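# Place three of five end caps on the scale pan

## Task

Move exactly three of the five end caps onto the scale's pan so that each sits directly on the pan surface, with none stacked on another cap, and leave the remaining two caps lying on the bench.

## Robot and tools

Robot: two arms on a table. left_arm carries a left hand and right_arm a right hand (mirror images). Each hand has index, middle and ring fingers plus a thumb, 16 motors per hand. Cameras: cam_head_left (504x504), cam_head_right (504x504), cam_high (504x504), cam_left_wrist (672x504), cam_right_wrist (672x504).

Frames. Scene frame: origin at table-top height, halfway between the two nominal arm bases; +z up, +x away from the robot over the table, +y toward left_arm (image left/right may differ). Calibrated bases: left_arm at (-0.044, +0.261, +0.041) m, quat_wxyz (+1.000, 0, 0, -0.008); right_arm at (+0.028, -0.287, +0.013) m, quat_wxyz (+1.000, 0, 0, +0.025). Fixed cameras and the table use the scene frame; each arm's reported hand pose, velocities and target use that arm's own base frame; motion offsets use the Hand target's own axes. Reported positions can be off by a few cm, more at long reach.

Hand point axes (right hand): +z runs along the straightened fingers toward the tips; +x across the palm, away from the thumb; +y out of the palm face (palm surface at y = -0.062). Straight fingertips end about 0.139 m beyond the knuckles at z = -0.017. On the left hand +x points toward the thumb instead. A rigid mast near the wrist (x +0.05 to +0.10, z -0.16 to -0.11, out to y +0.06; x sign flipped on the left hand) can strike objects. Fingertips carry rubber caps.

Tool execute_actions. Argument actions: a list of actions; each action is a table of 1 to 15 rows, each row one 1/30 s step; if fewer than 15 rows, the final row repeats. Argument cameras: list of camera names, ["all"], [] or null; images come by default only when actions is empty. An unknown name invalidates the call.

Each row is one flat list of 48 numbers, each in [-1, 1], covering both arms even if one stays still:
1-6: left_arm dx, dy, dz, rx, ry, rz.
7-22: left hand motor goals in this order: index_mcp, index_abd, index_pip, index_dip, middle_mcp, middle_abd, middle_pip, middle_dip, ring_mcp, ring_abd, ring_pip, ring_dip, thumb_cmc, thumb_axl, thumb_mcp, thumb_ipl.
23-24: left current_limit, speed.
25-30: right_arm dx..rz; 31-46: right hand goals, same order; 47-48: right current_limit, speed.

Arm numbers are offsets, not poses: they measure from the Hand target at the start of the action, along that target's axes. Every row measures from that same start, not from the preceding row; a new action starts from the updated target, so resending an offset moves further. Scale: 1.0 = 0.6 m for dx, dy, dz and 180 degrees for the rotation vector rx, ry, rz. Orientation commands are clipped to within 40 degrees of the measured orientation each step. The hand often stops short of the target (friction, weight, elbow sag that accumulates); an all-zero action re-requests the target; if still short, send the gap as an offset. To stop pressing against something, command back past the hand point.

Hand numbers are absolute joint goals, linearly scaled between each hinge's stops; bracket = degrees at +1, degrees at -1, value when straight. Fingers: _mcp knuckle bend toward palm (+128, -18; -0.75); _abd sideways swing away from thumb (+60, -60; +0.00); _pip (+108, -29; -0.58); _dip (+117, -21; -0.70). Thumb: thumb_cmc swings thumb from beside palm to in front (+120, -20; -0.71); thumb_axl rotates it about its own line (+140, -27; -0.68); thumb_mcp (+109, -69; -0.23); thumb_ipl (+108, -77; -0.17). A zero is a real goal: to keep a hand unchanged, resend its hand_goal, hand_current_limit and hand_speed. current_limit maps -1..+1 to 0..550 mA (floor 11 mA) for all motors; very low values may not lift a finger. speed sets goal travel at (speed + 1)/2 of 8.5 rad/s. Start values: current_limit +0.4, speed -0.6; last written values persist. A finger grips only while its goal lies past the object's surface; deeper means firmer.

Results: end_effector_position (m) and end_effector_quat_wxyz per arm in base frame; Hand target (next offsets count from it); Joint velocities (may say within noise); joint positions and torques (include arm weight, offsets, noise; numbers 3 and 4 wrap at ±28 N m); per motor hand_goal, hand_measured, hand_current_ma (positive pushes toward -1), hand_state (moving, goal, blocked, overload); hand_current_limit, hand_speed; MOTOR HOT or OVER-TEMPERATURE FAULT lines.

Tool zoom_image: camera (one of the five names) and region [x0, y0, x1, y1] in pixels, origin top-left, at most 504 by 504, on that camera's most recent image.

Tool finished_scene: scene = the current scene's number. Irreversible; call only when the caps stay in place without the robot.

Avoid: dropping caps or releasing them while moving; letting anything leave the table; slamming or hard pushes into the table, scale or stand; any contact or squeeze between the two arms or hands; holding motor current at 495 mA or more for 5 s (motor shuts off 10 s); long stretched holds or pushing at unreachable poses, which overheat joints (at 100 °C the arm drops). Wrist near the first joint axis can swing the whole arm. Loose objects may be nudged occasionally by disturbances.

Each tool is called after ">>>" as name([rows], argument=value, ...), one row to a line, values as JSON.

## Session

>>> execute_actions(actions=[])

>>> zoom_image(camera="cam_head_left", region=[100, 200, 350, 400])

Scene clock: 0.00 s.
left_arm: end_effector_position=(+0.4800, +0.3185, +0.2118) hand_goal=(-0.754, +0.000, -0.576, -0.696, -0.754, +0.000, -0.576, -0.696, -0.754, +0.000, -0.576, -0.696, -0.714, -0.678, -0.226, -0.168) hand_measured=(-0.754, +0.000, -0.576, -0.696, -0.754, +0.000, -0.576, -0.696, -0.754, +0.000, -0.576, -0.696, -0.714, -0.678, -0.226, -0.168) hand_current_ma=(+0, +0, +0, +0, +0, +0, +0, +0, +0, +0, +0, +0, +0, +0, +0, +0) hand_state=(goal, goal, goal, goal, goal, goal, goal, goal, goal, goal, goal, goal, goal, goal, goal, goal) hand_current_limit=0.40 hand_speed=-0.60 end_effector_quat_wxyz=(+0.643, +0.178, +0.623, +0.408) | right_arm: end_effector_position=(+0.5934, -0.2125, +0.2156) hand_goal=(-0.754, +0.000, -0.576, -0.696, -0.754, +0.000, -0.576, -0.696, -0.754, +0.000, -0.576, -0.696, -0.714, -0.678, -0.226, -0.168) hand_measured=(-0.754, +0.000, -0.576, -0.696, -0.754, +0.000, -0.576, -0.696, -0.754, +0.000, -0.576, -0.696, -0.714, -0.678, -0.226, -0.168) hand_current_ma=(+0, +0, +0, +0, +0, +0, +0, +0, +0, +0, +0, +0, +0, +0, +0, +0) hand_state=(goal, goal, goal, goal, goal, goal, goal, goal, goal, goal, goal, goal, goal, goal, goal, goal) hand_current_limit=0.40 hand_speed=-0.60 end_effector_quat_wxyz=(+0.008, +0.852, +0.524, -0.015)
Joint positions: left_arm=[0.531 1.831 0.637 1.361 0.241 -0.767] | right_arm=[-0.272 1.79 1.73 -1.52 0.033 0.196]
Joint velocities: within noise
Joint torques (N m): no reading
Heat: left arm: hottest elbow 29 °C; right arm: hottest elbow 33 °C.
Hand target: left_arm +0.4826, +0.3200, +0.2156; +0.646, +0.178, +0.618, +0.411 | right_arm +0.5992, -0.2141, +0.2235; +0.015, +0.852, +0.524, -0.009

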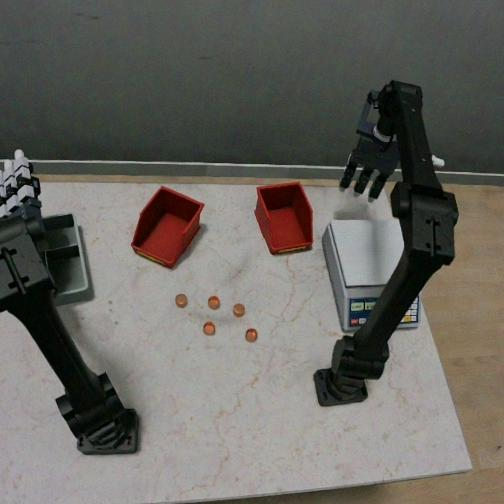

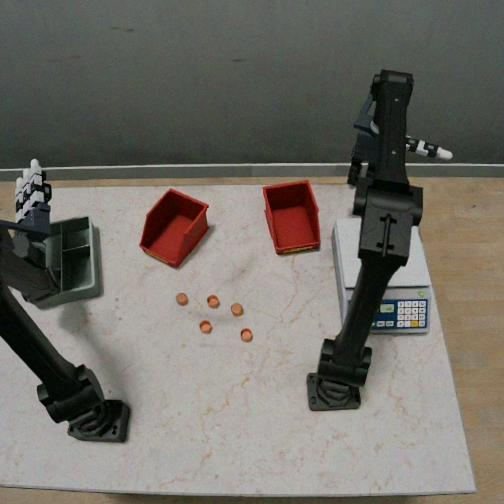

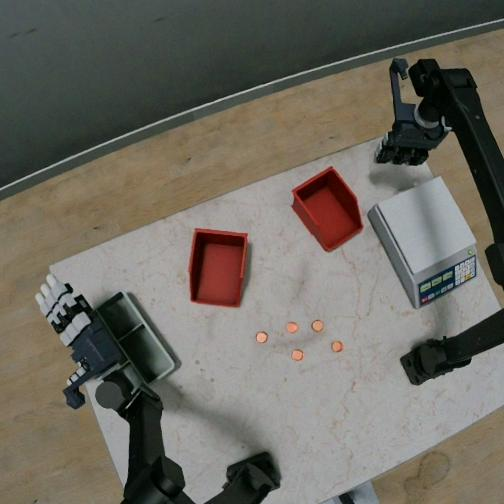

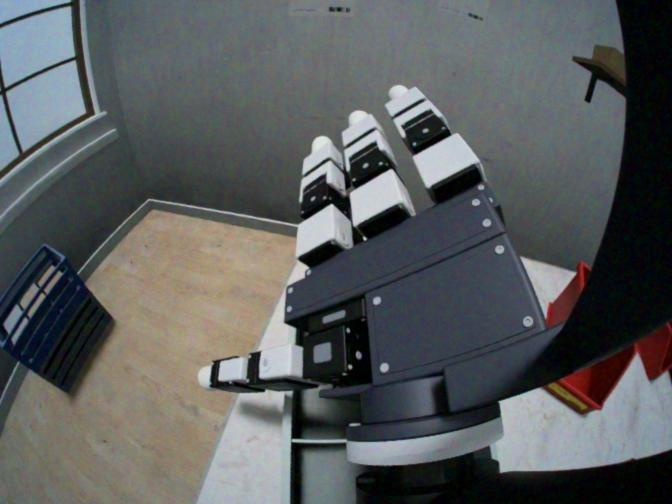

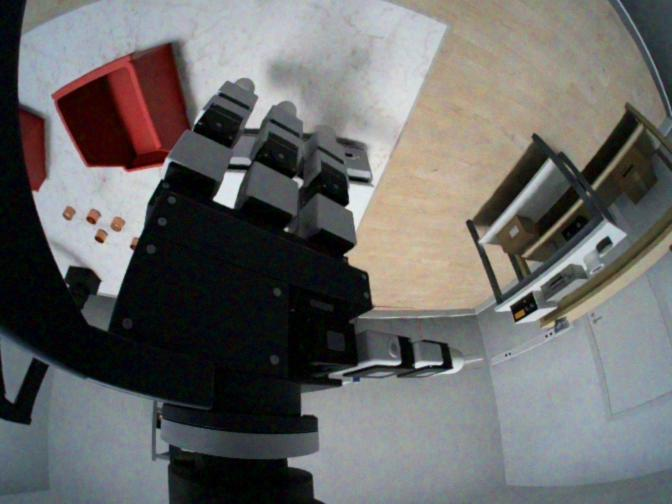

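Scaled by 2.016 from the camera's 504x504 image, which has a finer 720x720 frame.

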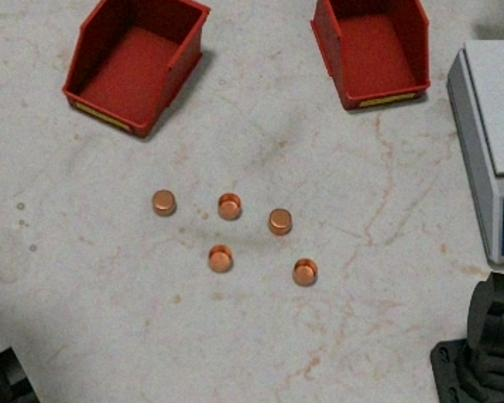

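>>> execute_actions([
  [[0,0,0,0,0,0,-0.754,0,-0.576,-0.696,-0.754,0,-0.576,-0.696,-0.754,0,-0.576,-0.696,-0.714,-0.678,-0.226,-0.168,0.4,-0.6,0.0012,-0.0565,-0.2012,0,0,0,-0.754,0,-0.576,-0.696,-0.754,0,-0.576,-0.696,-0.754,0,-0.576,-0.696,-0.714,-0.678,-0.226,-0.168,0.4,-0.6]],
  [[0,0,0,0,0,0,-0.754,0,-0.576,-0.696,-0.754,0,-0.576,-0.696,-0.754,0,-0.576,-0.696,-0.714,-0.678,-0.226,-0.168,0.4,-0.6,0.0868,-0.1562,0.0282,0.0862,0.1073,0.0854,-0.754,0,-0.576,-0.696,-0.754,0,-0.576,-0.696,-0.754,0,-0.576,-0.696,-0.714,-0.678,-0.226,-0.168,0.4,-0.6]],
], cameras=["cam_head_left"])

>>> zoom_image(camera="cam_head_left", region=[150, 270, 300, 360])

Scene clock: 39.90 s.
left_arm: end_effector_position=(+0.4800, +0.3185, +0.2118) hand_goal=(-0.754, +0.000, -0.576, -0.696, -0.754, +0.000, -0.576, -0.696, -0.754, +0.000, -0.576, -0.696, -0.714, -0.678, -0.226, -0.168) hand_measured=(-0.758, +0.000, -0.576, -0.696, -0.758, +0.000, -0.576, -0.696, -0.758, +0.000, -0.576, -0.696, -0.718, -0.678, -0.226, -0.168) hand_current_ma=(-5, +0, +0, +0, -4, +0, +0, +0, -4, +0, +0, +0, -3, +0, +0, +0) hand_state=(goal, goal, goal, goal, goal, goal, goal, goal, goal, goal, goal, goal, goal, goal, goal, goal) hand_current_limit=0.40 hand_speed=-0.60 end_effector_quat_wxyz=(+0.643, +0.178, +0.623, +0.408) | right_arm: end_effector_position=(+0.5155, -0.1025, +0.3262) hand_goal=(-0.754, +0.000, -0.576, -0.696, -0.754, +0.000, -0.576, -0.696, -0.754, +0.000, -0.576, -0.696, -0.714, -0.678, -0.226, -0.168) hand_measured=(-0.752, +0.000, -0.576, -0.696, -0.752, +0.000, -0.576, -0.696, -0.752, +0.000, -0.576, -0.696, -0.714, -0.678, -0.222, -0.168) hand_current_ma=(+3, -1, -1, +0, +2, -1, -1, +0, +3, -1, -1, +0, +0, +1, +7, +0) hand_state=(goal, goal, goal, goal, goal, goal, goal, goal, goal, goal, goal, goal, goal, goal, goal, goal) hand_current_limit=0.40 hand_speed=-0.60 end_effector_quat_wxyz=(-0.131, +0.899, +0.398, +0.126)
Joint positions: left_arm=[0.531 1.831 0.637 1.361 0.241 -0.767] | right_arm=[-0.199 1.531 1.714 -1.697 -0.362 0.548]
Joint torques (N m): left_arm=[0.15 -13.57 5.46 2.73 0.05 0.09] | right_arm=[-1.61 -12.86 7.41 0.2 -0.57 0.05]
Heat: left arm: hottest shoulder 31 °C; right arm: hottest elbow 38 °C.
Hand target: left_arm +0.4826, +0.3200, +0.2156; +0.646, +0.178, +0.618, +0.411 | right_arm +0.5091, -0.1057, +0.3235; -0.186, +0.897, +0.395, +0.065
Off the commanded pose: left_arm 0.005 m, 1 deg | right_arm 0.008 m, 9 deg.
joint sent to its limit (right arm) — joint 4 (wrist pitch), lower limit. The joint targets are off in orientation, not in position.
Images, in order (width x height): cam_head_left 504x504.

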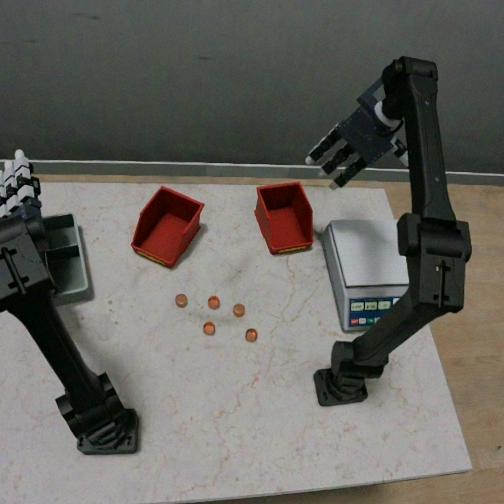

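Scaled by 3.360 from the camera's 504x504 image, which has a finer 720x720 frame.

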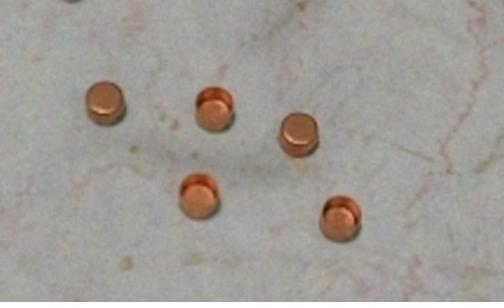

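>>> execute_actions([
  [[0,0,0,0,0,0,-0.754,0,-0.576,-0.696,-0.754,0,-0.576,-0.696,-0.754,0,-0.576,-0.696,-0.714,-0.678,-0.226,-0.168,0.4,-0.6,0.0238,-0.1548,0.0903,0.0862,0.1073,0.0854,-0.754,0,-0.576,-0.696,-0.754,0,-0.576,-0.696,-0.754,0,-0.576,-0.696,-0.714,-0.678,-0.226,-0.168,0.4,-0.6]],
  [[0,0,0,0,0,0,-0.754,0,-0.576,-0.696,-0.754,0,-0.576,-0.696,-0.754,0,-0.576,-0.696,-0.714,-0.678,-0.226,-0.168,0.4,-0.6,-0.051,-0.1217,0.1238,0.0862,0.1073,0.0854,-0.411,0,0.591,-0.986,-0.754,0,-0.576,-0.696,-0.754,0,-0.576,-0.696,0.514,-0.678,-0.056,-0.168,0.3,-0.6]],
], cameras=["cam_head_right"])

>>> zoom_image(camera="cam_head_right", region=[300, 180, 460, 340])

Scene clock: 46.77 s.
left_arm: end_effector_position=(+0.4800, +0.3185, +0.2118) hand_goal=(-0.754, +0.000, -0.576, -0.696, -0.754, +0.000, -0.576, -0.696, -0.754, +0.000, -0.576, -0.696, -0.714, -0.678, -0.226, -0.168) hand_measured=(-0.758, +0.000, -0.576, -0.696, -0.758, +0.000, -0.576, -0.696, -0.758, +0.000, -0.576, -0.696, -0.718, -0.678, -0.226, -0.168) hand_current_ma=(-5, +0, +0, +0, -4, +0, +0, +0, -4, +0, +0, +0, -3, +0, +0, +0) hand_state=(goal, goal, goal, goal, goal, goal, goal, goal, goal, goal, goal, goal, goal, goal, goal, goal) hand_current_limit=0.40 hand_speed=-0.60 end_effector_quat_wxyz=(+0.643, +0.178, +0.623, +0.408) | right_arm: end_effector_position=(+0.3919, +0.0659, +0.2871) hand_goal=(-0.412, +0.000, +0.590, -0.986, -0.754, +0.000, -0.576, -0.696, -0.754, +0.000, -0.576, -0.696, +0.514, -0.678, -0.056, -0.168) hand_measured=(-0.408, -0.002, +0.586, -0.984, -0.746, -0.002, -0.576, -0.696, -0.746, -0.002, -0.576, -0.696, +0.506, -0.678, -0.056, -0.168) hand_current_ma=(+7, -2, -9, +4, +16, -3, +0, +0, +19, -3, +0, +0, -14, +1, -1, +0) hand_state=(goal, goal, goal, goal, goal, goal, goal, goal, goal, goal, goal, goal, goal, goal, goal, goal) hand_current_limit=0.30 hand_speed=-0.60 end_effector_quat_wxyz=(-0.548, +0.810, +0.082, +0.191)
Joint positions: left_arm=[0.531 1.831 0.637 1.361 0.241 -0.767] | right_arm=[-0.178 1.226 1.196 -1.382 -1.234 1.303]
Joint torques (N m): left_arm=[0.09 -13.63 5.48 2.73 0.04 0.09] | right_arm=[0.03 -8.29 7.58 1.14 -1.27 -0.01]
Heat: left arm: hottest shoulder 31 °C; right arm: hottest elbow 38 °C.
Hand target: left_arm +0.4826, +0.3200, +0.2156; +0.646, +0.178, +0.618, +0.411 | right_arm +0.3890, +0.0706, +0.2837; -0.539, +0.816, +0.071, +0.197
Off the commanded pose: left_arm 0.005 m, 1 deg | right_arm 0.006 m, 2 deg.
Images, in order (width x height): cam_head_right 504x504.

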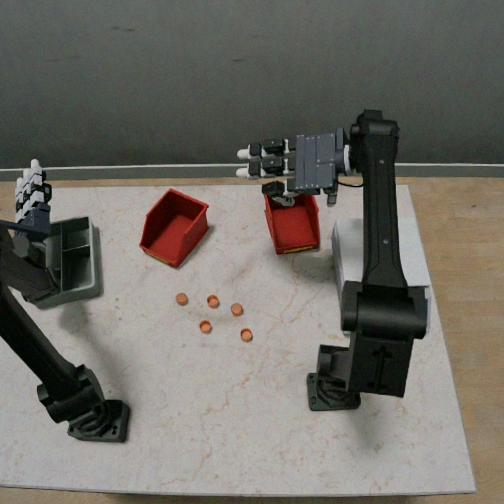

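Scaled by 3.150 from the camera's 504x504 image, which has a finer 720x720 frame.

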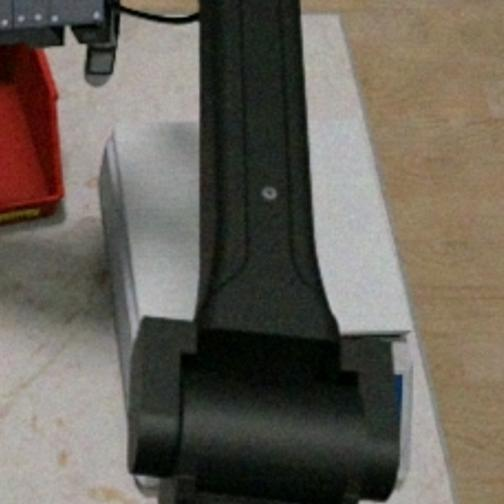

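>>> execute_actions([
  [[0,0,0,0,0,0,-0.754,0,-0.576,-0.696,-0.754,0,-0.576,-0.696,-0.754,0,-0.576,-0.696,-0.714,-0.678,-0.226,-0.168,0.4,-0.6,-0.0835,-0.058,0.1138,0.0295,-0.0631,-0.0253,-0.411,0,0.591,-0.986,-0.754,0,-0.576,-0.696,-0.754,0,-0.576,-0.696,0.514,-0.678,-0.056,-0.168,0.3,-0.6]],
  [[0,0,0,0,0,0,-0.754,0,-0.576,-0.696,-0.754,0,-0.576,-0.696,-0.754,0,-0.576,-0.696,-0.714,-0.678,-0.226,-0.168,0.4,-0.6,-0.1128,-0.0062,0.1276,0.0295,-0.0631,-0.0253,-0.411,0,0.591,-0.986,-0.754,0,-0.576,-0.696,-0.754,0,-0.576,-0.696,0.514,-0.678,-0.056,-0.168,0.3,-0.6]],
  [[0,0,0,0,0,0,-0.754,0,-0.576,-0.696,-0.754,0,-0.576,-0.696,-0.754,0,-0.576,-0.696,-0.714,-0.678,-0.226,-0.168,0.4,-0.6,-0.1128,0.0108,0.134,0.0295,-0.0631,-0.0253,-0.411,0,0.591,-0.986,-0.754,0,-0.576,-0.696,-0.754,0,-0.576,-0.696,0.514,-0.678,-0.056,-0.168,0.3,-0.6]],
  [[0,0,0,0,0,0,-0.754,0,-0.576,-0.696,-0.754,0,-0.576,-0.696,-0.754,0,-0.576,-0.696,-0.714,-0.678,-0.226,-0.168,0.4,-0.6,-0.063,0.1349,0.0542,0,0,0,-0.411,0,0.591,-0.986,-0.754,0,-0.576,-0.696,-0.754,0,-0.576,-0.696,0.514,-0.678,-0.056,-0.168,0.3,-0.6]],
], cameras=["cam_right_wrist","cam_head_left","cam_head_right"])

>>> zoom_image(camera="cam_right_wrist", region=[350, 0, 672, 300])

>>> zoom_image(camera="cam_head_right", region=[300, 190, 460, 350])

Scene clock: 62.97 s.
left_arm: end_effector_position=(+0.4800, +0.3185, +0.2118) hand_goal=(-0.754, +0.000, -0.576, -0.696, -0.754, +0.000, -0.576, -0.696, -0.754, +0.000, -0.576, -0.696, -0.714, -0.678, -0.226, -0.168) hand_measured=(-0.758, +0.000, -0.576, -0.696, -0.758, +0.000, -0.576, -0.696, -0.758, +0.000, -0.576, -0.696, -0.718, -0.678, -0.226, -0.168) hand_current_ma=(-5, +0, +0, +0, -4, +0, +0, +0, -4, +0, +0, +0, -3, +0, +0, +0) hand_state=(goal, goal, goal, goal, goal, goal, goal, goal, goal, goal, goal, goal, goal, goal, goal, goal) hand_current_limit=0.40 hand_speed=-0.60 end_effector_quat_wxyz=(+0.643, +0.178, +0.623, +0.408) | right_arm: end_effector_position=(+0.2219, +0.2653, +0.0696) hand_goal=(-0.412, +0.000, +0.590, -0.986, -0.754, +0.000, -0.576, -0.696, -0.754, +0.000, -0.576, -0.696, +0.514, -0.678, -0.056, -0.168) hand_measured=(-0.408, -0.002, +0.588, -0.984, -0.746, -0.002, -0.576, -0.696, -0.744, -0.002, -0.576, -0.696, +0.512, -0.678, -0.056, -0.168) hand_current_ma=(+9, -2, -5, +4, +16, -3, +0, +0, +22, -2, +0, +0, -3, +1, -1, +0) hand_state=(goal, goal, goal, goal, goal, goal, goal, goal, goal, goal, goal, goal, goal, goal, goal, goal) hand_current_limit=0.30 hand_speed=-0.60 end_effector_quat_wxyz=(-0.574, +0.741, +0.349, +0.007)
Joint positions: left_arm=[0.531 1.831 0.637 1.361 0.241 -0.767] | right_arm=[0.482 1.284 0.638 -0.777 -1.22 1.276]
Joint torques (N m): left_arm=[0.15 -13.63 5.48 2.73 0.05 0.09] | right_arm=[0.09 -5.95 6.42 1.11 -1.38 -0.01]
Heat: left arm: hottest shoulder 32 °C; right arm: hottest elbow 37 °C.
Hand target: left_arm +0.4826, +0.3200, +0.2156; +0.646, +0.178, +0.618, +0.411 | right_arm +0.2172, +0.2675, +0.0652; -0.574, +0.742, +0.346, +0.000
Off the commanded pose: left_arm 0.005 m, 1 deg | right_arm 0.007 m, 1 deg.
Images, in order (width x height): cam_head_left 504x504, cam_head_right 504x504, cam_right_wrist 672x504.

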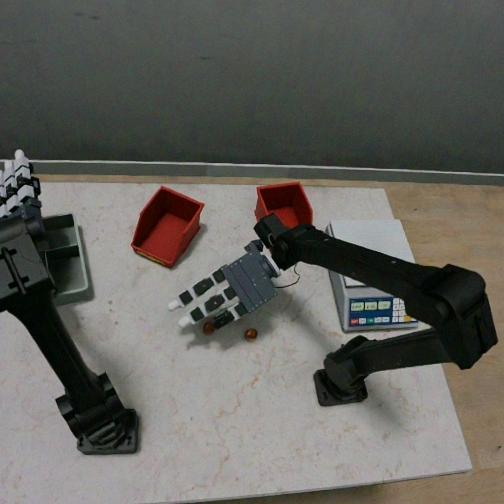

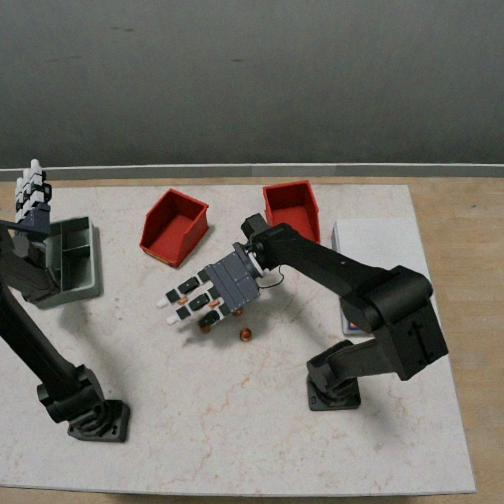

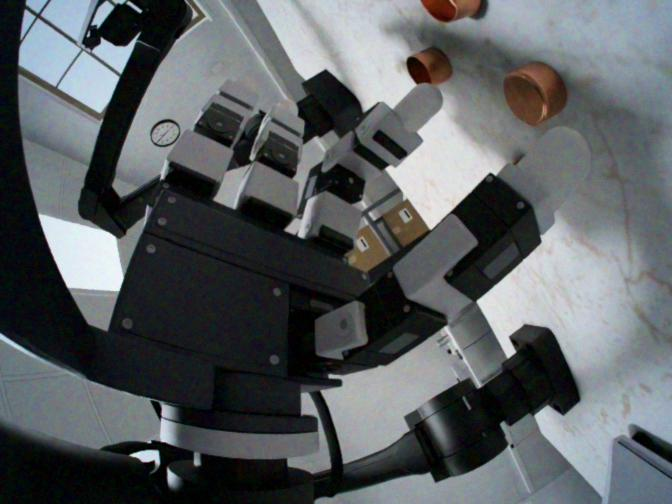

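Scaled by 1.565 from the camera's 672x504 image, which has a finer 960x720 frame.

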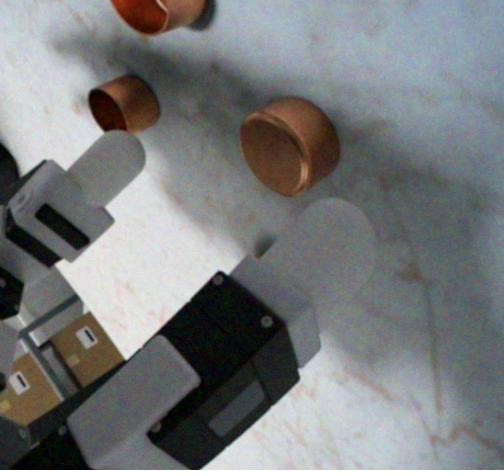

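Scaled by 3.150 from the camera's 504x504 image, which has a finer 720x720 frame.

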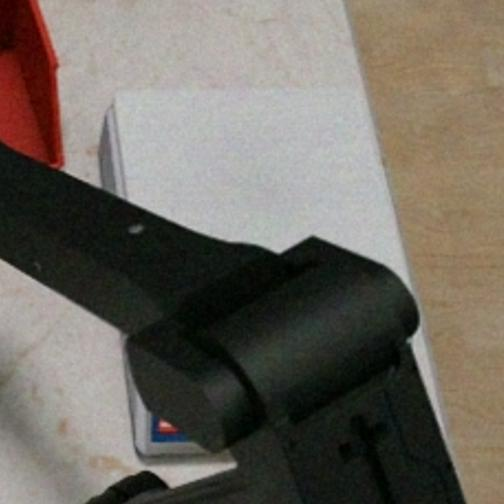

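>>> execute_actions([
  [[0,0,0,0,0,0,-0.754,0,-0.576,-0.696,-0.754,0,-0.576,-0.696,-0.754,0,-0.576,-0.696,-0.714,-0.678,-0.226,-0.168,0.4,-0.6,-0.0063,0.037,0.0078,0,0,0,-0.411,0,0.591,-0.986,-0.754,0,-0.576,-0.696,-0.754,0,-0.576,-0.696,0.514,-0.678,-0.056,-0.168,0.3,-0.6]],
], cameras=["cam_right_wrist"])

>>> zoom_image(camera="cam_right_wrist", region=[350, 0, 672, 300])

Scene clock: 71.00 s.
left_arm: end_effector_position=(+0.4800, +0.3185, +0.2118) hand_goal=(-0.754, +0.000, -0.576, -0.696, -0.754, +0.000, -0.576, -0.696, -0.754, +0.000, -0.576, -0.696, -0.714, -0.678, -0.226, -0.168) hand_measured=(-0.758, +0.000, -0.576, -0.696, -0.758, +0.000, -0.576, -0.696, -0.758, +0.000, -0.576, -0.696, -0.718, -0.678, -0.226, -0.168) hand_current_ma=(-5, +0, +0, +0, -4, +0, +0, +0, -4, +0, +0, +0, -3, +0, +0, +0) hand_state=(goal, goal, goal, goal, goal, goal, goal, goal, goal, goal, goal, goal, goal, goal, goal, goal) hand_current_limit=0.40 hand_speed=-0.60 end_effector_quat_wxyz=(+0.643, +0.178, +0.623, +0.408) | right_arm: end_effector_position=(+0.2257, +0.2674, +0.0486) hand_goal=(-0.412, +0.000, +0.590, -0.986, -0.754, +0.000, -0.576, -0.696, -0.754, +0.000, -0.576, -0.696, +0.514, -0.678, -0.056, -0.168) hand_measured=(-0.408, -0.002, +0.588, -0.984, -0.746, -0.002, -0.576, -0.696, -0.744, -0.002, -0.576, -0.696, +0.512, -0.678, -0.056, -0.168) hand_current_ma=(+9, -2, -5, +4, +16, -3, +0, +0, +22, -2, +0, +0, -3, +1, -1, +0) hand_state=(goal, goal, goal, goal, goal, goal, goal, goal, goal, goal, goal, goal, goal, goal, goal, goal) hand_current_limit=0.30 hand_speed=-0.60 end_effector_quat_wxyz=(-0.574, +0.742, +0.345, +0.002)
Joint positions: left_arm=[0.531 1.831 0.637 1.361 0.241 -0.767] | right_arm=[0.482 1.35 0.628 -0.712 -1.22 1.277]
Joint torques (N m): left_arm=[0.15 -13.57 5.46 2.73 0.05 0.09] | right_arm=[-0.79 -6.3 5.93 1.06 -1.33 -0.2]
Heat: left arm: hottest shoulder 32 °C; right arm: hottest elbow 37 °C.
Hand target: left_arm +0.4826, +0.3200, +0.2156; +0.646, +0.178, +0.618, +0.411 | right_arm +0.2240, +0.2673, +0.0433; -0.574, +0.742, +0.346, +0.000
Off the commanded pose: left_arm 0.005 m, 1 deg | right_arm 0.006 m, 0 deg.
Images, in order (width x height): cam_right_wrist 672x504.

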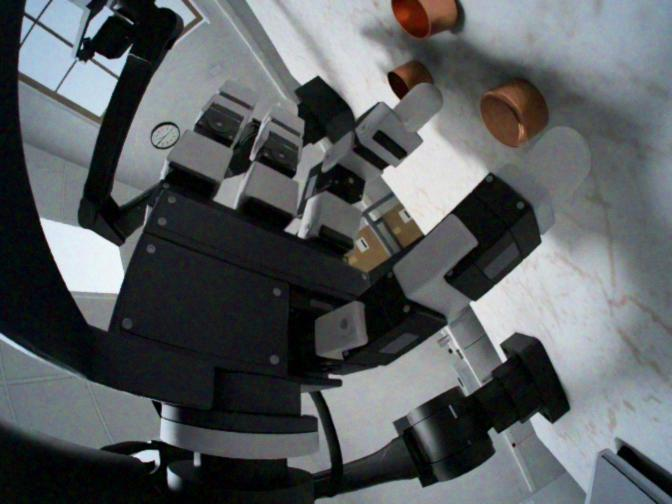

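Scaled by 1.565 from the camera's 672x504 image, which has a finer 960x720 frame.

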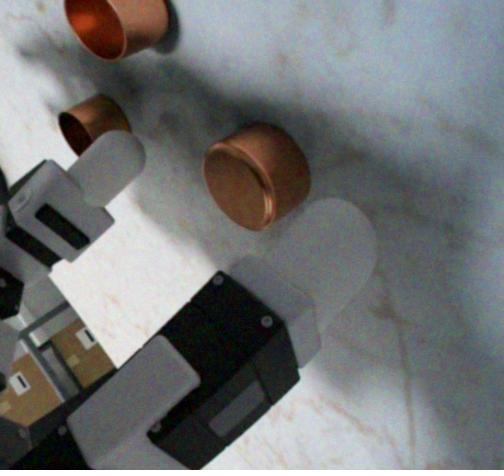

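>>> execute_actions([
  [[0,0,0,0,0,0,-0.754,0,-0.576,-0.696,-0.754,0,-0.576,-0.696,-0.754,0,-0.576,-0.696,-0.714,-0.678,-0.226,-0.168,0.4,-0.6,-0.0072,0.0253,0.0041,0,0,0,-0.411,0,0.591,-0.986,-0.754,0,-0.576,-0.696,-0.754,0,-0.576,-0.696,0.514,-0.678,-0.056,-0.168,0.3,-0.6]],
], cameras=["cam_right_wrist"])

>>> zoom_image(camera="cam_right_wrist", region=[350, 0, 672, 300])

Scene clock: 76.57 s.
left_arm: end_effector_position=(+0.4800, +0.3185, +0.2118) hand_goal=(-0.754, +0.000, -0.576, -0.696, -0.754, +0.000, -0.576, -0.696, -0.754, +0.000, -0.576, -0.696, -0.714, -0.678, -0.226, -0.168) hand_measured=(-0.758, +0.000, -0.576, -0.696, -0.758, +0.000, -0.576, -0.696, -0.758, +0.000, -0.576, -0.696, -0.718, -0.678, -0.226, -0.168) hand_current_ma=(-5, +0, +0, +0, -4, +0, +0, +0, -4, +0, +0, +0, -3, +0, +0, +0) hand_state=(goal, goal, goal, goal, goal, goal, goal, goal, goal, goal, goal, goal, goal, goal, goal, goal) hand_current_limit=0.40 hand_speed=-0.60 end_effector_quat_wxyz=(+0.643, +0.178, +0.623, +0.408) | right_arm: end_effector_position=(+0.2264, +0.2679, +0.0333) hand_goal=(-0.412, +0.000, +0.590, -0.986, -0.754, +0.000, -0.576, -0.696, -0.754, +0.000, -0.576, -0.696, +0.514, -0.678, -0.056, -0.168) hand_measured=(-0.408, -0.002, +0.588, -0.984, -0.746, -0.002, -0.576, -0.696, -0.744, -0.002, -0.576, -0.696, +0.512, -0.678, -0.056, -0.168) hand_current_ma=(+9, -2, -5, +4, +16, -3, +0, +0, +22, -2, +0, +0, -3, +1, -1, +0) hand_state=(goal, goal, goal, goal, goal, goal, goal, goal, goal, goal, goal, goal, goal, goal, goal, goal) hand_current_limit=0.30 hand_speed=-0.60 end_effector_quat_wxyz=(-0.574, +0.742, +0.346, -0.003)
Joint positions: left_arm=[0.531 1.831 0.637 1.361 0.241 -0.767] | right_arm=[0.482 1.398 0.621 -0.682 -1.22 1.258]
Joint torques (N m): left_arm=[0.15 -13.63 5.48 2.71 0.05 0.1] | right_arm=[-1.79 -6.42 5.6 0.98 -1.37 -0.3]
Heat: left arm: hottest shoulder 32 °C; right arm: hottest elbow 37 °C.
Hand target: left_arm +0.4826, +0.3200, +0.2156; +0.646, +0.178, +0.618, +0.411 | right_arm +0.2275, +0.2656, +0.0278; -0.574, +0.742, +0.346, +0.000
Off the commanded pose: left_arm 0.005 m, 1 deg | right_arm 0.006 m, 0 deg.
Images, in order (width x height): cam_right_wrist 672x504.

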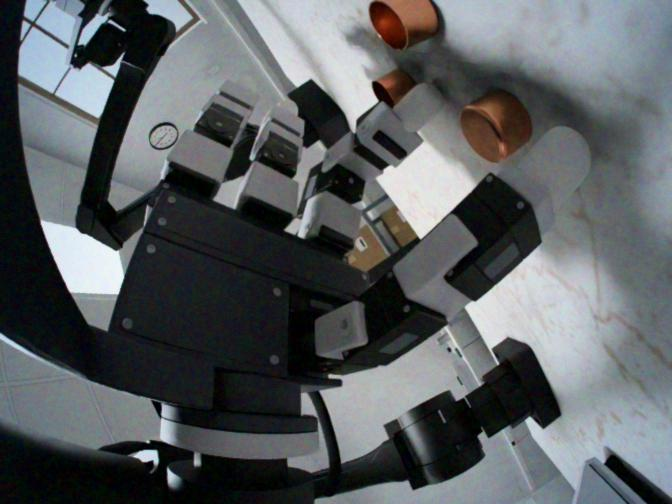

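Scaled by 1.565 from the camera's 672x504 image, which has a finer 960x720 frame.

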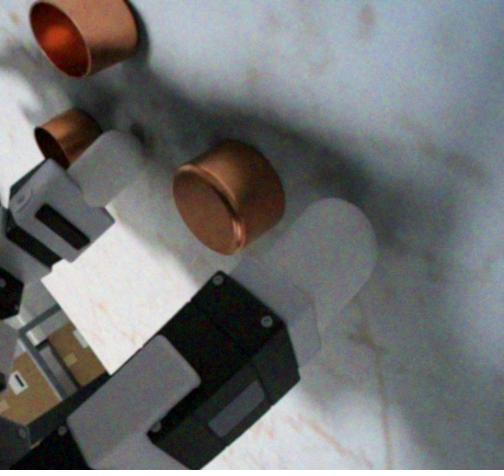

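>>> execute_actions([
  [[0,0,0,0,0,0,-0.754,0,-0.576,-0.696,-0.754,0,-0.576,-0.696,-0.754,0,-0.576,-0.696,-0.714,-0.678,-0.226,-0.168,0.4,-0.6,-0.0007,0.0015,-0.005,0,0,0,-0.22,0,0.591,-0.986,-0.754,0,-0.576,-0.696,-0.754,0,-0.576,-0.696,0.514,-0.678,0.05,-0.168,0.3,-0.8]],
  [[0,0,0,0,0,0,-0.754,0,-0.576,-0.696,-0.754,0,-0.576,-0.696,-0.754,0,-0.576,-0.696,-0.714,-0.678,-0.226,-0.168,0.4,-0.6,0,0,0,0,0,0,-0.05,0,0.591,-0.986,-0.754,0,-0.576,-0.696,-0.754,0,-0.576,-0.696,0.514,-0.678,0.15,-0.168,0.4,-0.8]],
], cameras=["cam_right_wrist"])

>>> zoom_image(camera="cam_right_wrist", region=[350, 0, 672, 300])

Scene clock: 82.83 s.
left_arm: end_effector_position=(+0.4800, +0.3185, +0.2118) hand_goal=(-0.754, +0.000, -0.576, -0.696, -0.754, +0.000, -0.576, -0.696, -0.754, +0.000, -0.576, -0.696, -0.714, -0.678, -0.226, -0.168) hand_measured=(-0.758, +0.000, -0.576, -0.696, -0.758, +0.000, -0.576, -0.696, -0.758, +0.000, -0.576, -0.696, -0.718, -0.678, -0.226, -0.168) hand_current_ma=(-5, +0, +0, +0, -4, +0, +0, +0, -4, +0, +0, +0, -3, +0, +0, +0) hand_state=(goal, goal, goal, goal, goal, goal, goal, goal, goal, goal, goal, goal, goal, goal, goal, goal) hand_current_limit=0.40 hand_speed=-0.60 end_effector_quat_wxyz=(+0.643, +0.178, +0.623, +0.408) | right_arm: end_effector_position=(+0.2280, +0.2678, +0.0336) hand_goal=(-0.050, +0.000, +0.590, -0.986, -0.754, +0.000, -0.576, -0.696, -0.754, +0.000, -0.576, -0.696, +0.514, -0.678, +0.150, -0.168) hand_measured=(-0.174, -0.002, +0.572, -0.996, -0.746, -0.002, -0.576, -0.696, -0.744, -0.002, -0.576, -0.696, +0.512, -0.678, +0.074, -0.184) hand_current_ma=(-385, -1, -45, -20, +16, -3, +0, +0, +22, -2, +0, +0, -3, +1, -364, -58) hand_state=(blocked, goal, goal, goal, goal, goal, goal, goal, goal, goal, goal, goal, goal, goal, blocked, goal) hand_current_limit=0.40 hand_speed=-0.80 end_effector_quat_wxyz=(-0.576, +0.738, +0.352, +0.003)
Joint positions: left_arm=[0.531 1.831 0.637 1.361 0.241 -0.767] | right_arm=[0.477 1.4 0.621 -0.689 -1.225 1.231]
Joint torques (N m): left_arm=[0.15 -13.57 5.46 2.73 0.05 0.1] | right_arm=[-2.26 -6.24 5.98 0.16 -1.22 -0.32]
Heat: left arm: hottest shoulder 32 °C; right arm: hottest elbow 37 °C.
Hand target: left_arm +0.4826, +0.3200, +0.2156; +0.646, +0.178, +0.618, +0.411 | right_arm +0.2288, +0.2627, +0.0278; -0.574, +0.742, +0.346, +0.000
Off the commanded pose: left_arm 0.005 m, 1 deg | right_arm 0.008 m, 1 deg.
Images, in order (width x height): cam_right_wrist 672x504.

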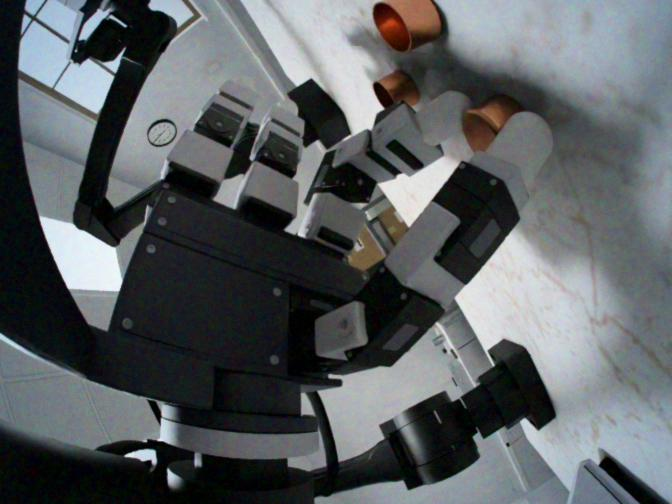

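Scaled by 1.565 from the camera's 672x504 image, which has a finer 960x720 frame.

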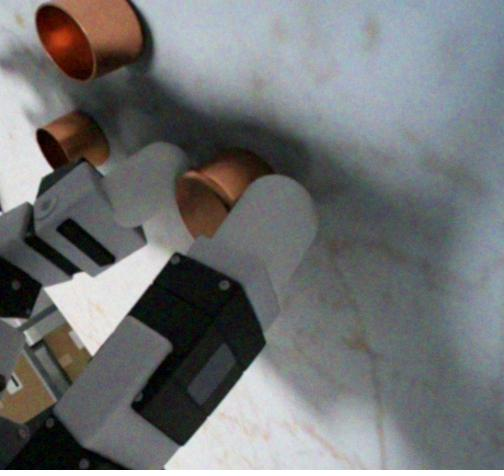

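>>> execute_actions([
  [[0,0,0,0,0,0,-0.754,0,-0.576,-0.696,-0.754,0,-0.576,-0.696,-0.754,0,-0.576,-0.696,-0.714,-0.678,-0.226,-0.168,0.4,-0.6,0.0663,-0.142,-0.057,0,0,0,-0.05,0,0.591,-0.986,-0.754,0,-0.576,-0.696,-0.754,0,-0.576,-0.696,0.514,-0.678,0.15,-0.168,0.4,-0.8]],
  [[0,0,0,0,0,0,-0.754,0,-0.576,-0.696,-0.754,0,-0.576,-0.696,-0.754,0,-0.576,-0.696,-0.714,-0.678,-0.226,-0.168,0.4,-0.6,0.073,-0.1562,-0.0627,0,0,0,-0.05,0,0.591,-0.986,-0.754,0,-0.576,-0.696,-0.754,0,-0.576,-0.696,0.514,-0.678,0.15,-0.168,0.4,-0.8]],
], cameras=["cam_right_wrist","cam_head_left","cam_head_right"])

>>> zoom_image(camera="cam_head_left", region=[240, 170, 440, 350])

>>> zoom_image(camera="cam_head_right", region=[300, 190, 460, 350])

Scene clock: 92.70 s.
left_arm: end_effector_position=(+0.4800, +0.3185, +0.2118) hand_goal=(-0.754, +0.000, -0.576, -0.696, -0.754, +0.000, -0.576, -0.696, -0.754, +0.000, -0.576, -0.696, -0.714, -0.678, -0.226, -0.168) hand_measured=(-0.758, +0.000, -0.576, -0.696, -0.758, +0.000, -0.576, -0.696, -0.758, +0.000, -0.576, -0.696, -0.718, -0.678, -0.226, -0.168) hand_current_ma=(-5, +0, +0, +0, -4, +0, +0, +0, -4, +0, +0, +0, -3, +0, +0, +0) hand_state=(goal, goal, goal, goal, goal, goal, goal, goal, goal, goal, goal, goal, goal, goal, goal, goal) hand_current_limit=0.40 hand_speed=-0.60 end_effector_quat_wxyz=(+0.643, +0.178, +0.623, +0.408) | right_arm: end_effector_position=(+0.2128, +0.2590, +0.2191) hand_goal=(-0.050, +0.000, +0.590, -0.986, -0.754, +0.000, -0.576, -0.696, -0.754, +0.000, -0.576, -0.696, +0.514, -0.678, +0.150, -0.168) hand_measured=(-0.166, +0.000, +0.560, -0.998, -0.746, -0.002, -0.576, -0.696, -0.742, -0.002, -0.576, -0.696, +0.512, -0.678, +0.074, -0.184) hand_current_ma=(-385, +0, -80, -29, +19, -3, +0, +0, +26, -2, +0, +0, -2, +0, -363, -58) hand_state=(blocked, goal, blocked, goal, goal, goal, goal, goal, goal, goal, goal, goal, goal, goal, blocked, goal) hand_current_limit=0.40 hand_speed=-0.80 end_effector_quat_wxyz=(-0.573, +0.748, +0.334, -0.018)
Joint positions: left_arm=[0.531 1.831 0.637 1.361 0.241 -0.767] | right_arm=[0.477 1.104 0.933 -1.332 -1.22 1.255]
Joint torques (N m): left_arm=[0.15 -13.57 5.48 2.71 0.05 0.09] | right_arm=[-2.14 -5.01 12.27 0.05 -1.33 -0.28]
Heat: left arm: hottest shoulder 32 °C; right arm: hottest elbow 37 °C.
Hand target: left_arm +0.4826, +0.3200, +0.2156; +0.646, +0.178, +0.618, +0.411 | right_arm +0.2288, +0.2626, +0.2381; -0.574, +0.742, +0.346, +0.000
Off the commanded pose: left_arm 0.005 m, 1 deg | right_arm 0.025 m, 3 deg.
Images, in order (width x height): cam_head_left 504x504, cam_head_right 504x504, cam_right_wrist 672x504.

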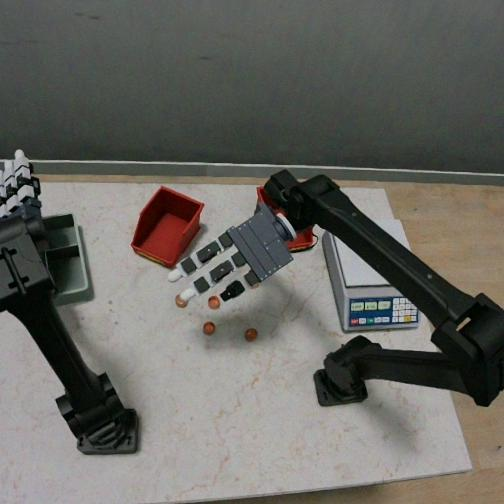

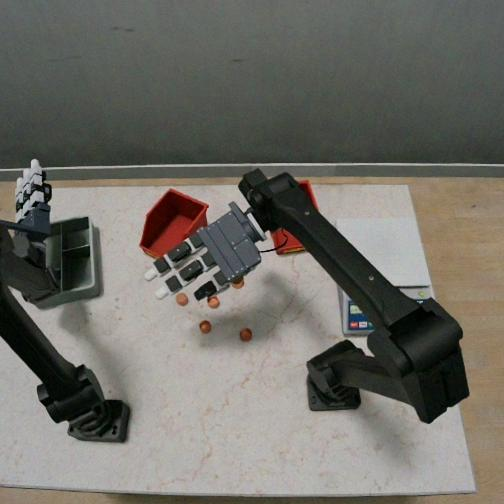

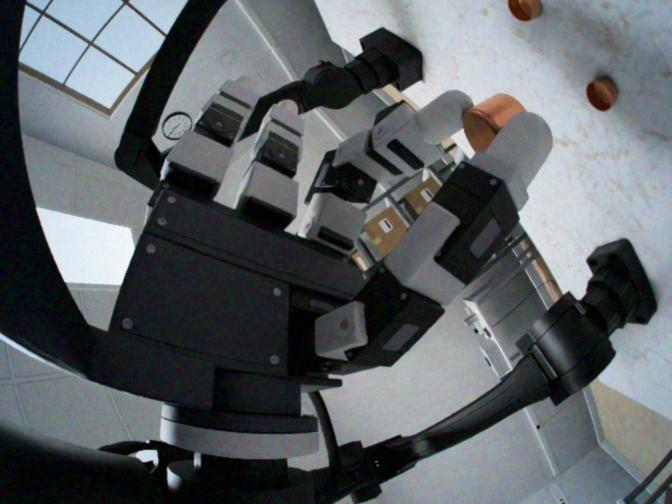

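Scaled by 2.520 from the camera's 504x504 image, which has a finer 720x720 frame.

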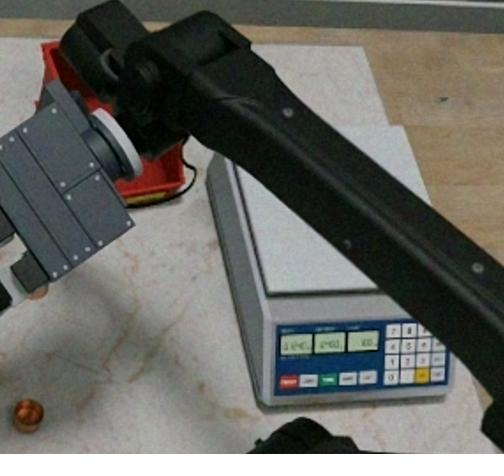

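Scaled by 3.150 from the camera's 504x504 image, which has a finer 720x720 frame.

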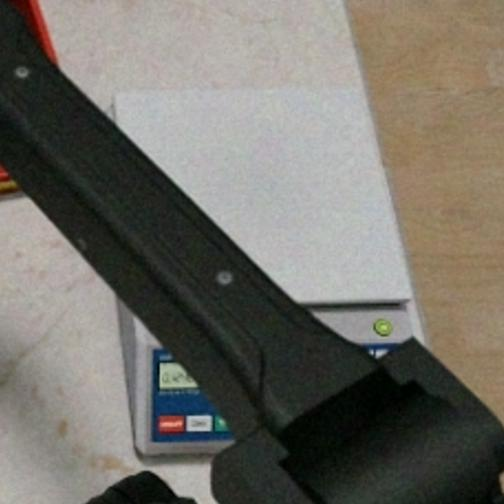

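>>> execute_actions([
  [[0,0,0,0,0,0,-0.754,0,-0.576,-0.696,-0.754,0,-0.576,-0.696,-0.754,0,-0.576,-0.696,-0.714,-0.678,-0.226,-0.168,0.4,-0.6,0.0349,0.0566,-0.1002,-0.031,0.0663,0.0266,-0.05,0,0.591,-0.986,-0.754,0,-0.576,-0.696,-0.754,0,-0.576,-0.696,0.514,-0.678,0.15,-0.168,0.4,-0.8]],
  [[0,0,0,0,0,0,-0.754,0,-0.576,-0.696,-0.754,0,-0.576,-0.696,-0.754,0,-0.576,-0.696,-0.714,-0.678,-0.226,-0.168,0.4,-0.6,0.0375,0.0593,-0.1037,-0.031,0.0663,0.0266,-0.05,0,0.591,-0.986,-0.754,0,-0.576,-0.696,-0.754,0,-0.576,-0.696,0.514,-0.678,0.15,-0.168,0.4,-0.8]],
  [[0,0,0,0,0,0,-0.754,0,-0.576,-0.696,-0.754,0,-0.576,-0.696,-0.754,0,-0.576,-0.696,-0.714,-0.678,-0.226,-0.168,0.4,-0.6,0.0197,0.0536,-0.1102,-0.031,0.0663,0.0266,-0.05,0,0.591,-0.986,-0.754,0,-0.576,-0.696,-0.754,0,-0.576,-0.696,0.514,-0.678,0.15,-0.168,0.4,-0.8]],
  [[0,0,0,0,0,0,-0.754,0,-0.576,-0.696,-0.754,0,-0.576,-0.696,-0.754,0,-0.576,-0.696,-0.714,-0.678,-0.226,-0.168,0.4,-0.6,0.0015,0.047,-0.115,-0.031,0.0663,0.0266,-0.05,0,0.591,-0.986,-0.754,0,-0.576,-0.696,-0.754,0,-0.576,-0.696,0.514,-0.678,0.15,-0.168,0.4,-0.8]],
  [[0,0,0,0,0,0,-0.754,0,-0.576,-0.696,-0.754,0,-0.576,-0.696,-0.754,0,-0.576,-0.696,-0.714,-0.678,-0.226,-0.168,0.4,-0.6,-0.0051,0.043,-0.1129,-0.031,0.0663,0.0266,-0.05,0,0.591,-0.986,-0.754,0,-0.576,-0.696,-0.754,0,-0.576,-0.696,0.514,-0.678,0.15,-0.168,0.4,-0.8]],
  [[0,0,0,0,0,0,-0.754,0,-0.576,-0.696,-0.754,0,-0.576,-0.696,-0.754,0,-0.576,-0.696,-0.714,-0.678,-0.226,-0.168,0.4,-0.6,-0.0299,0.0639,0.0257,0,0,0,-0.05,0,0.591,-0.986,-0.754,0,-0.576,-0.696,-0.754,0,-0.576,-0.696,0.514,-0.678,0.15,-0.168,0.4,-0.8]],
], cameras=["cam_head_left","cam_head_right","cam_right_wrist","cam_high"])

>>> zoom_image(camera="cam_head_left", region=[240, 170, 440, 350])

>>> zoom_image(camera="cam_high", region=[330, 140, 504, 320])

Scene clock: 122.60 s.
left_arm: end_effector_position=(+0.4800, +0.3185, +0.2118) hand_goal=(-0.754, +0.000, -0.576, -0.696, -0.754, +0.000, -0.576, -0.696, -0.754, +0.000, -0.576, -0.696, -0.714, -0.678, -0.226, -0.168) hand_measured=(-0.758, +0.000, -0.576, -0.696, -0.758, +0.000, -0.576, -0.696, -0.758, +0.000, -0.576, -0.696, -0.718, -0.678, -0.226, -0.168) hand_current_ma=(-5, +0, +0, +0, -4, +0, +0, +0, -4, +0, +0, +0, -3, +0, +0, +0) hand_state=(goal, goal, goal, goal, goal, goal, goal, goal, goal, goal, goal, goal, goal, goal, goal, goal) hand_current_limit=0.40 hand_speed=-0.60 end_effector_quat_wxyz=(+0.643, +0.178, +0.623, +0.408) | right_arm: end_effector_position=(+0.3132, -0.0460, +0.1966) hand_goal=(-0.050, +0.000, +0.590, -0.986, -0.754, +0.000, -0.576, -0.696, -0.754, +0.000, -0.576, -0.696, +0.514, -0.678, +0.150, -0.168) hand_measured=(-0.164, +0.000, +0.558, -0.998, -0.746, -0.002, -0.576, -0.696, -0.742, -0.002, -0.576, -0.696, +0.512, -0.678, +0.074, -0.186) hand_current_ma=(-385, +0, -87, -29, +19, -3, +0, +0, +26, -2, +0, +0, -2, +0, -360, -64) hand_state=(blocked, goal, blocked, goal, goal, goal, goal, goal, goal, goal, goal, goal, goal, goal, blocked, goal) hand_current_limit=0.40 hand_speed=-0.80 end_effector_quat_wxyz=(-0.473, +0.807, -0.142, +0.324)
Joint positions: left_arm=[0.531 1.831 0.637 1.361 0.241 -0.767] | right_arm=[-0.558 0.881 0.711 -0.868 -1.163 1.715]
Joint torques (N m): left_arm=[0.15 -13.63 5.45 2.74 0.05 0.09] | right_arm=[-2.2 -2.55 8.16 1.85 -1.14 -0.25]
Heat: left arm: hottest shoulder 32 °C; right arm: hottest elbow 40 °C.
Hand target: left_arm +0.4826, +0.3200, +0.2156; +0.646, +0.178, +0.618, +0.411 | right_arm +0.3145, -0.0510, +0.1924; -0.470, +0.806, -0.142, +0.330
Off the commanded pose: left_arm 0.005 m, 1 deg | right_arm 0.007 m, 1 deg.
Images, in order (width x height): cam_head_left 504x504, cam_head_right 504x504, cam_high 504x504, cam_right_wrist 672x504.

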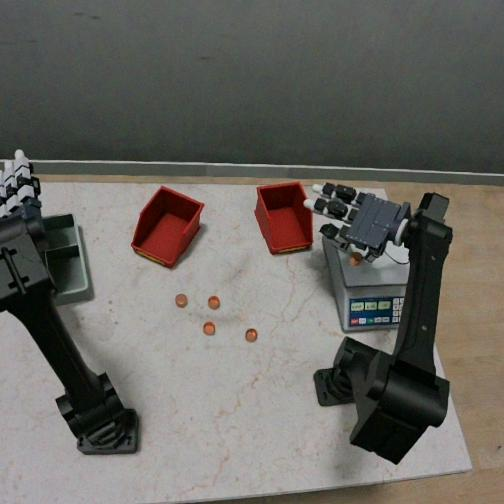

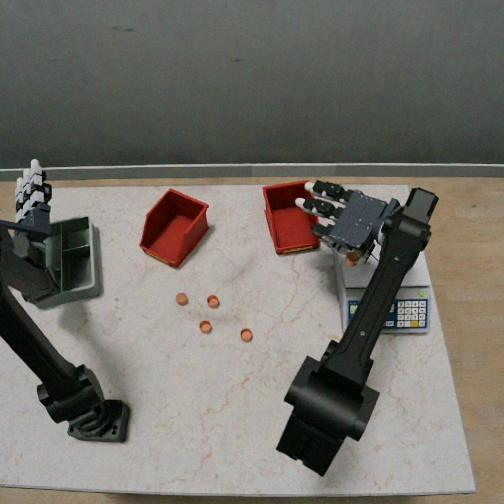

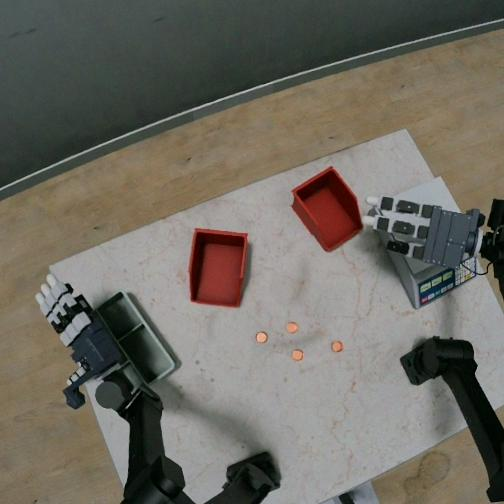

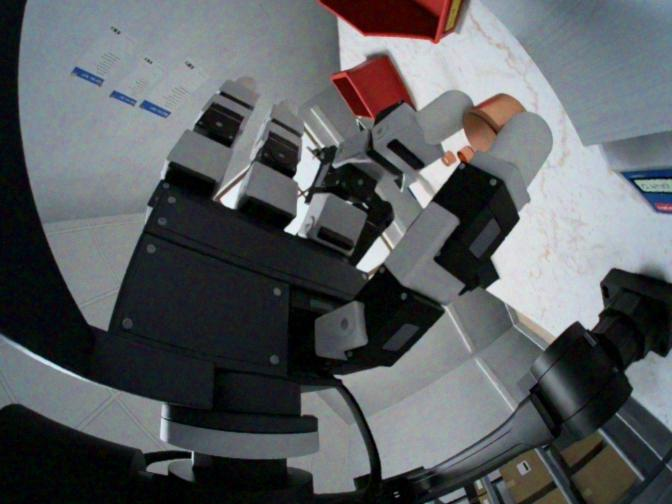

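Scaled by 2.520 from the camera's 504x504 image, which has a finer 720x720 frame.

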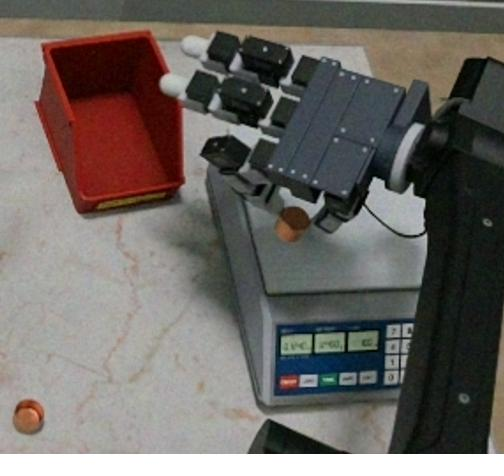

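Scaled by 2.800 from the camera's 504x504 image, which has a finer 720x720 frame.

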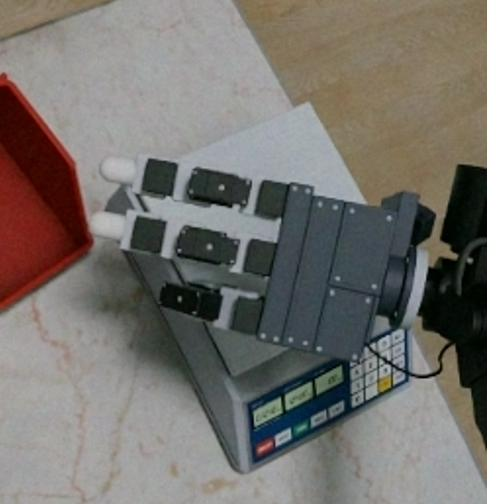

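>>> execute_actions([
  [[0,0,0,0,0,0,-0.754,0,-0.576,-0.696,-0.754,0,-0.576,-0.696,-0.754,0,-0.576,-0.696,-0.714,-0.678,-0.226,-0.168,0.4,-0.6,-0.0225,0.0708,0.0167,0,0,0,-0.05,0,0.591,-0.986,-0.754,0,-0.576,-0.696,-0.754,0,-0.576,-0.696,0.514,-0.678,0.15,-0.168,0.4,-0.8]],
], cameras=["cam_head_left"])

>>> zoom_image(camera="cam_head_left", region=[310, 210, 430, 310])

Scene clock: 135.00 s.
left_arm: end_effector_position=(+0.4800, +0.3185, +0.2118) hand_goal=(-0.754, +0.000, -0.576, -0.696, -0.754, +0.000, -0.576, -0.696, -0.754, +0.000, -0.576, -0.696, -0.714, -0.678, -0.226, -0.168) hand_measured=(-0.758, +0.000, -0.576, -0.696, -0.758, +0.000, -0.576, -0.696, -0.758, +0.000, -0.576, -0.696, -0.718, -0.678, -0.226, -0.168) hand_current_ma=(-5, +0, +0, +0, -4, +0, +0, +0, -4, +0, +0, +0, -3, +0, +0, +0) hand_state=(goal, goal, goal, goal, goal, goal, goal, goal, goal, goal, goal, goal, goal, goal, goal, goal) hand_current_limit=0.40 hand_speed=-0.60 end_effector_quat_wxyz=(+0.643, +0.178, +0.623, +0.408) | right_arm: end_effector_position=(+0.3128, -0.0543, +0.1503) hand_goal=(-0.050, +0.000, +0.590, -0.986, -0.754, +0.000, -0.576, -0.696, -0.754, +0.000, -0.576, -0.696, +0.514, -0.678, +0.150, -0.168) hand_measured=(-0.164, +0.000, +0.558, -0.998, -0.746, -0.002, -0.576, -0.696, -0.742, -0.002, -0.576, -0.696, +0.512, -0.678, +0.074, -0.186) hand_current_ma=(-385, +0, -87, -29, +19, -3, +0, +0, +26, -2, +0, +0, -2, +0, -360, -64) hand_state=(blocked, goal, blocked, goal, goal, goal, goal, goal, goal, goal, goal, goal, goal, goal, blocked, goal) hand_current_limit=0.40 hand_speed=-0.80 end_effector_quat_wxyz=(-0.473, +0.807, -0.145, +0.323)
Joint positions: left_arm=[0.531 1.831 0.637 1.361 0.241 -0.767] | right_arm=[-0.586 0.945 0.626 -0.775 -1.173 1.66]
Joint torques (N m): left_arm=[0.15 -13.63 5.46 2.73 0.05 0.1] | right_arm=[-2.08 -2.84 8.06 1.59 -1.28 -0.27]
Heat: left arm: hottest shoulder 33 °C; right arm: hottest elbow 40 °C.
Hand target: left_arm +0.4826, +0.3200, +0.2156; +0.646, +0.178, +0.618, +0.411 | right_arm +0.3145, -0.0591, +0.1475; -0.470, +0.806, -0.143, +0.330
Off the commanded pose: left_arm 0.005 m, 1 deg | right_arm 0.006 m, 1 deg.
Images, in order (width x height): cam_head_left 504x504.

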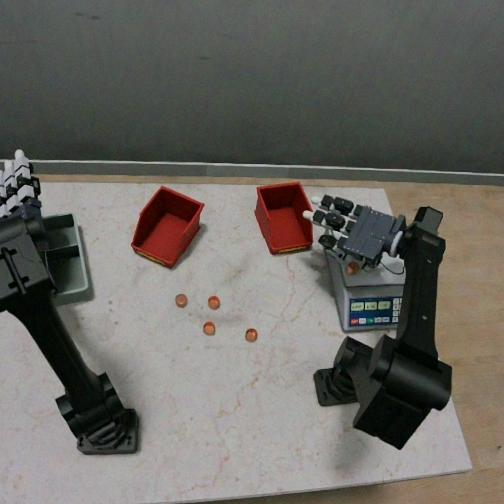

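Scaled by 4.200 from the camera's 504x504 image, which has a finer 720x720 frame.

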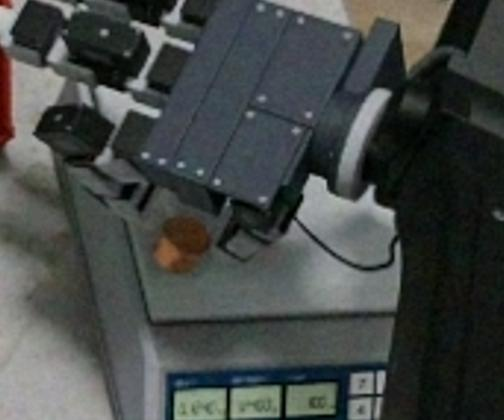

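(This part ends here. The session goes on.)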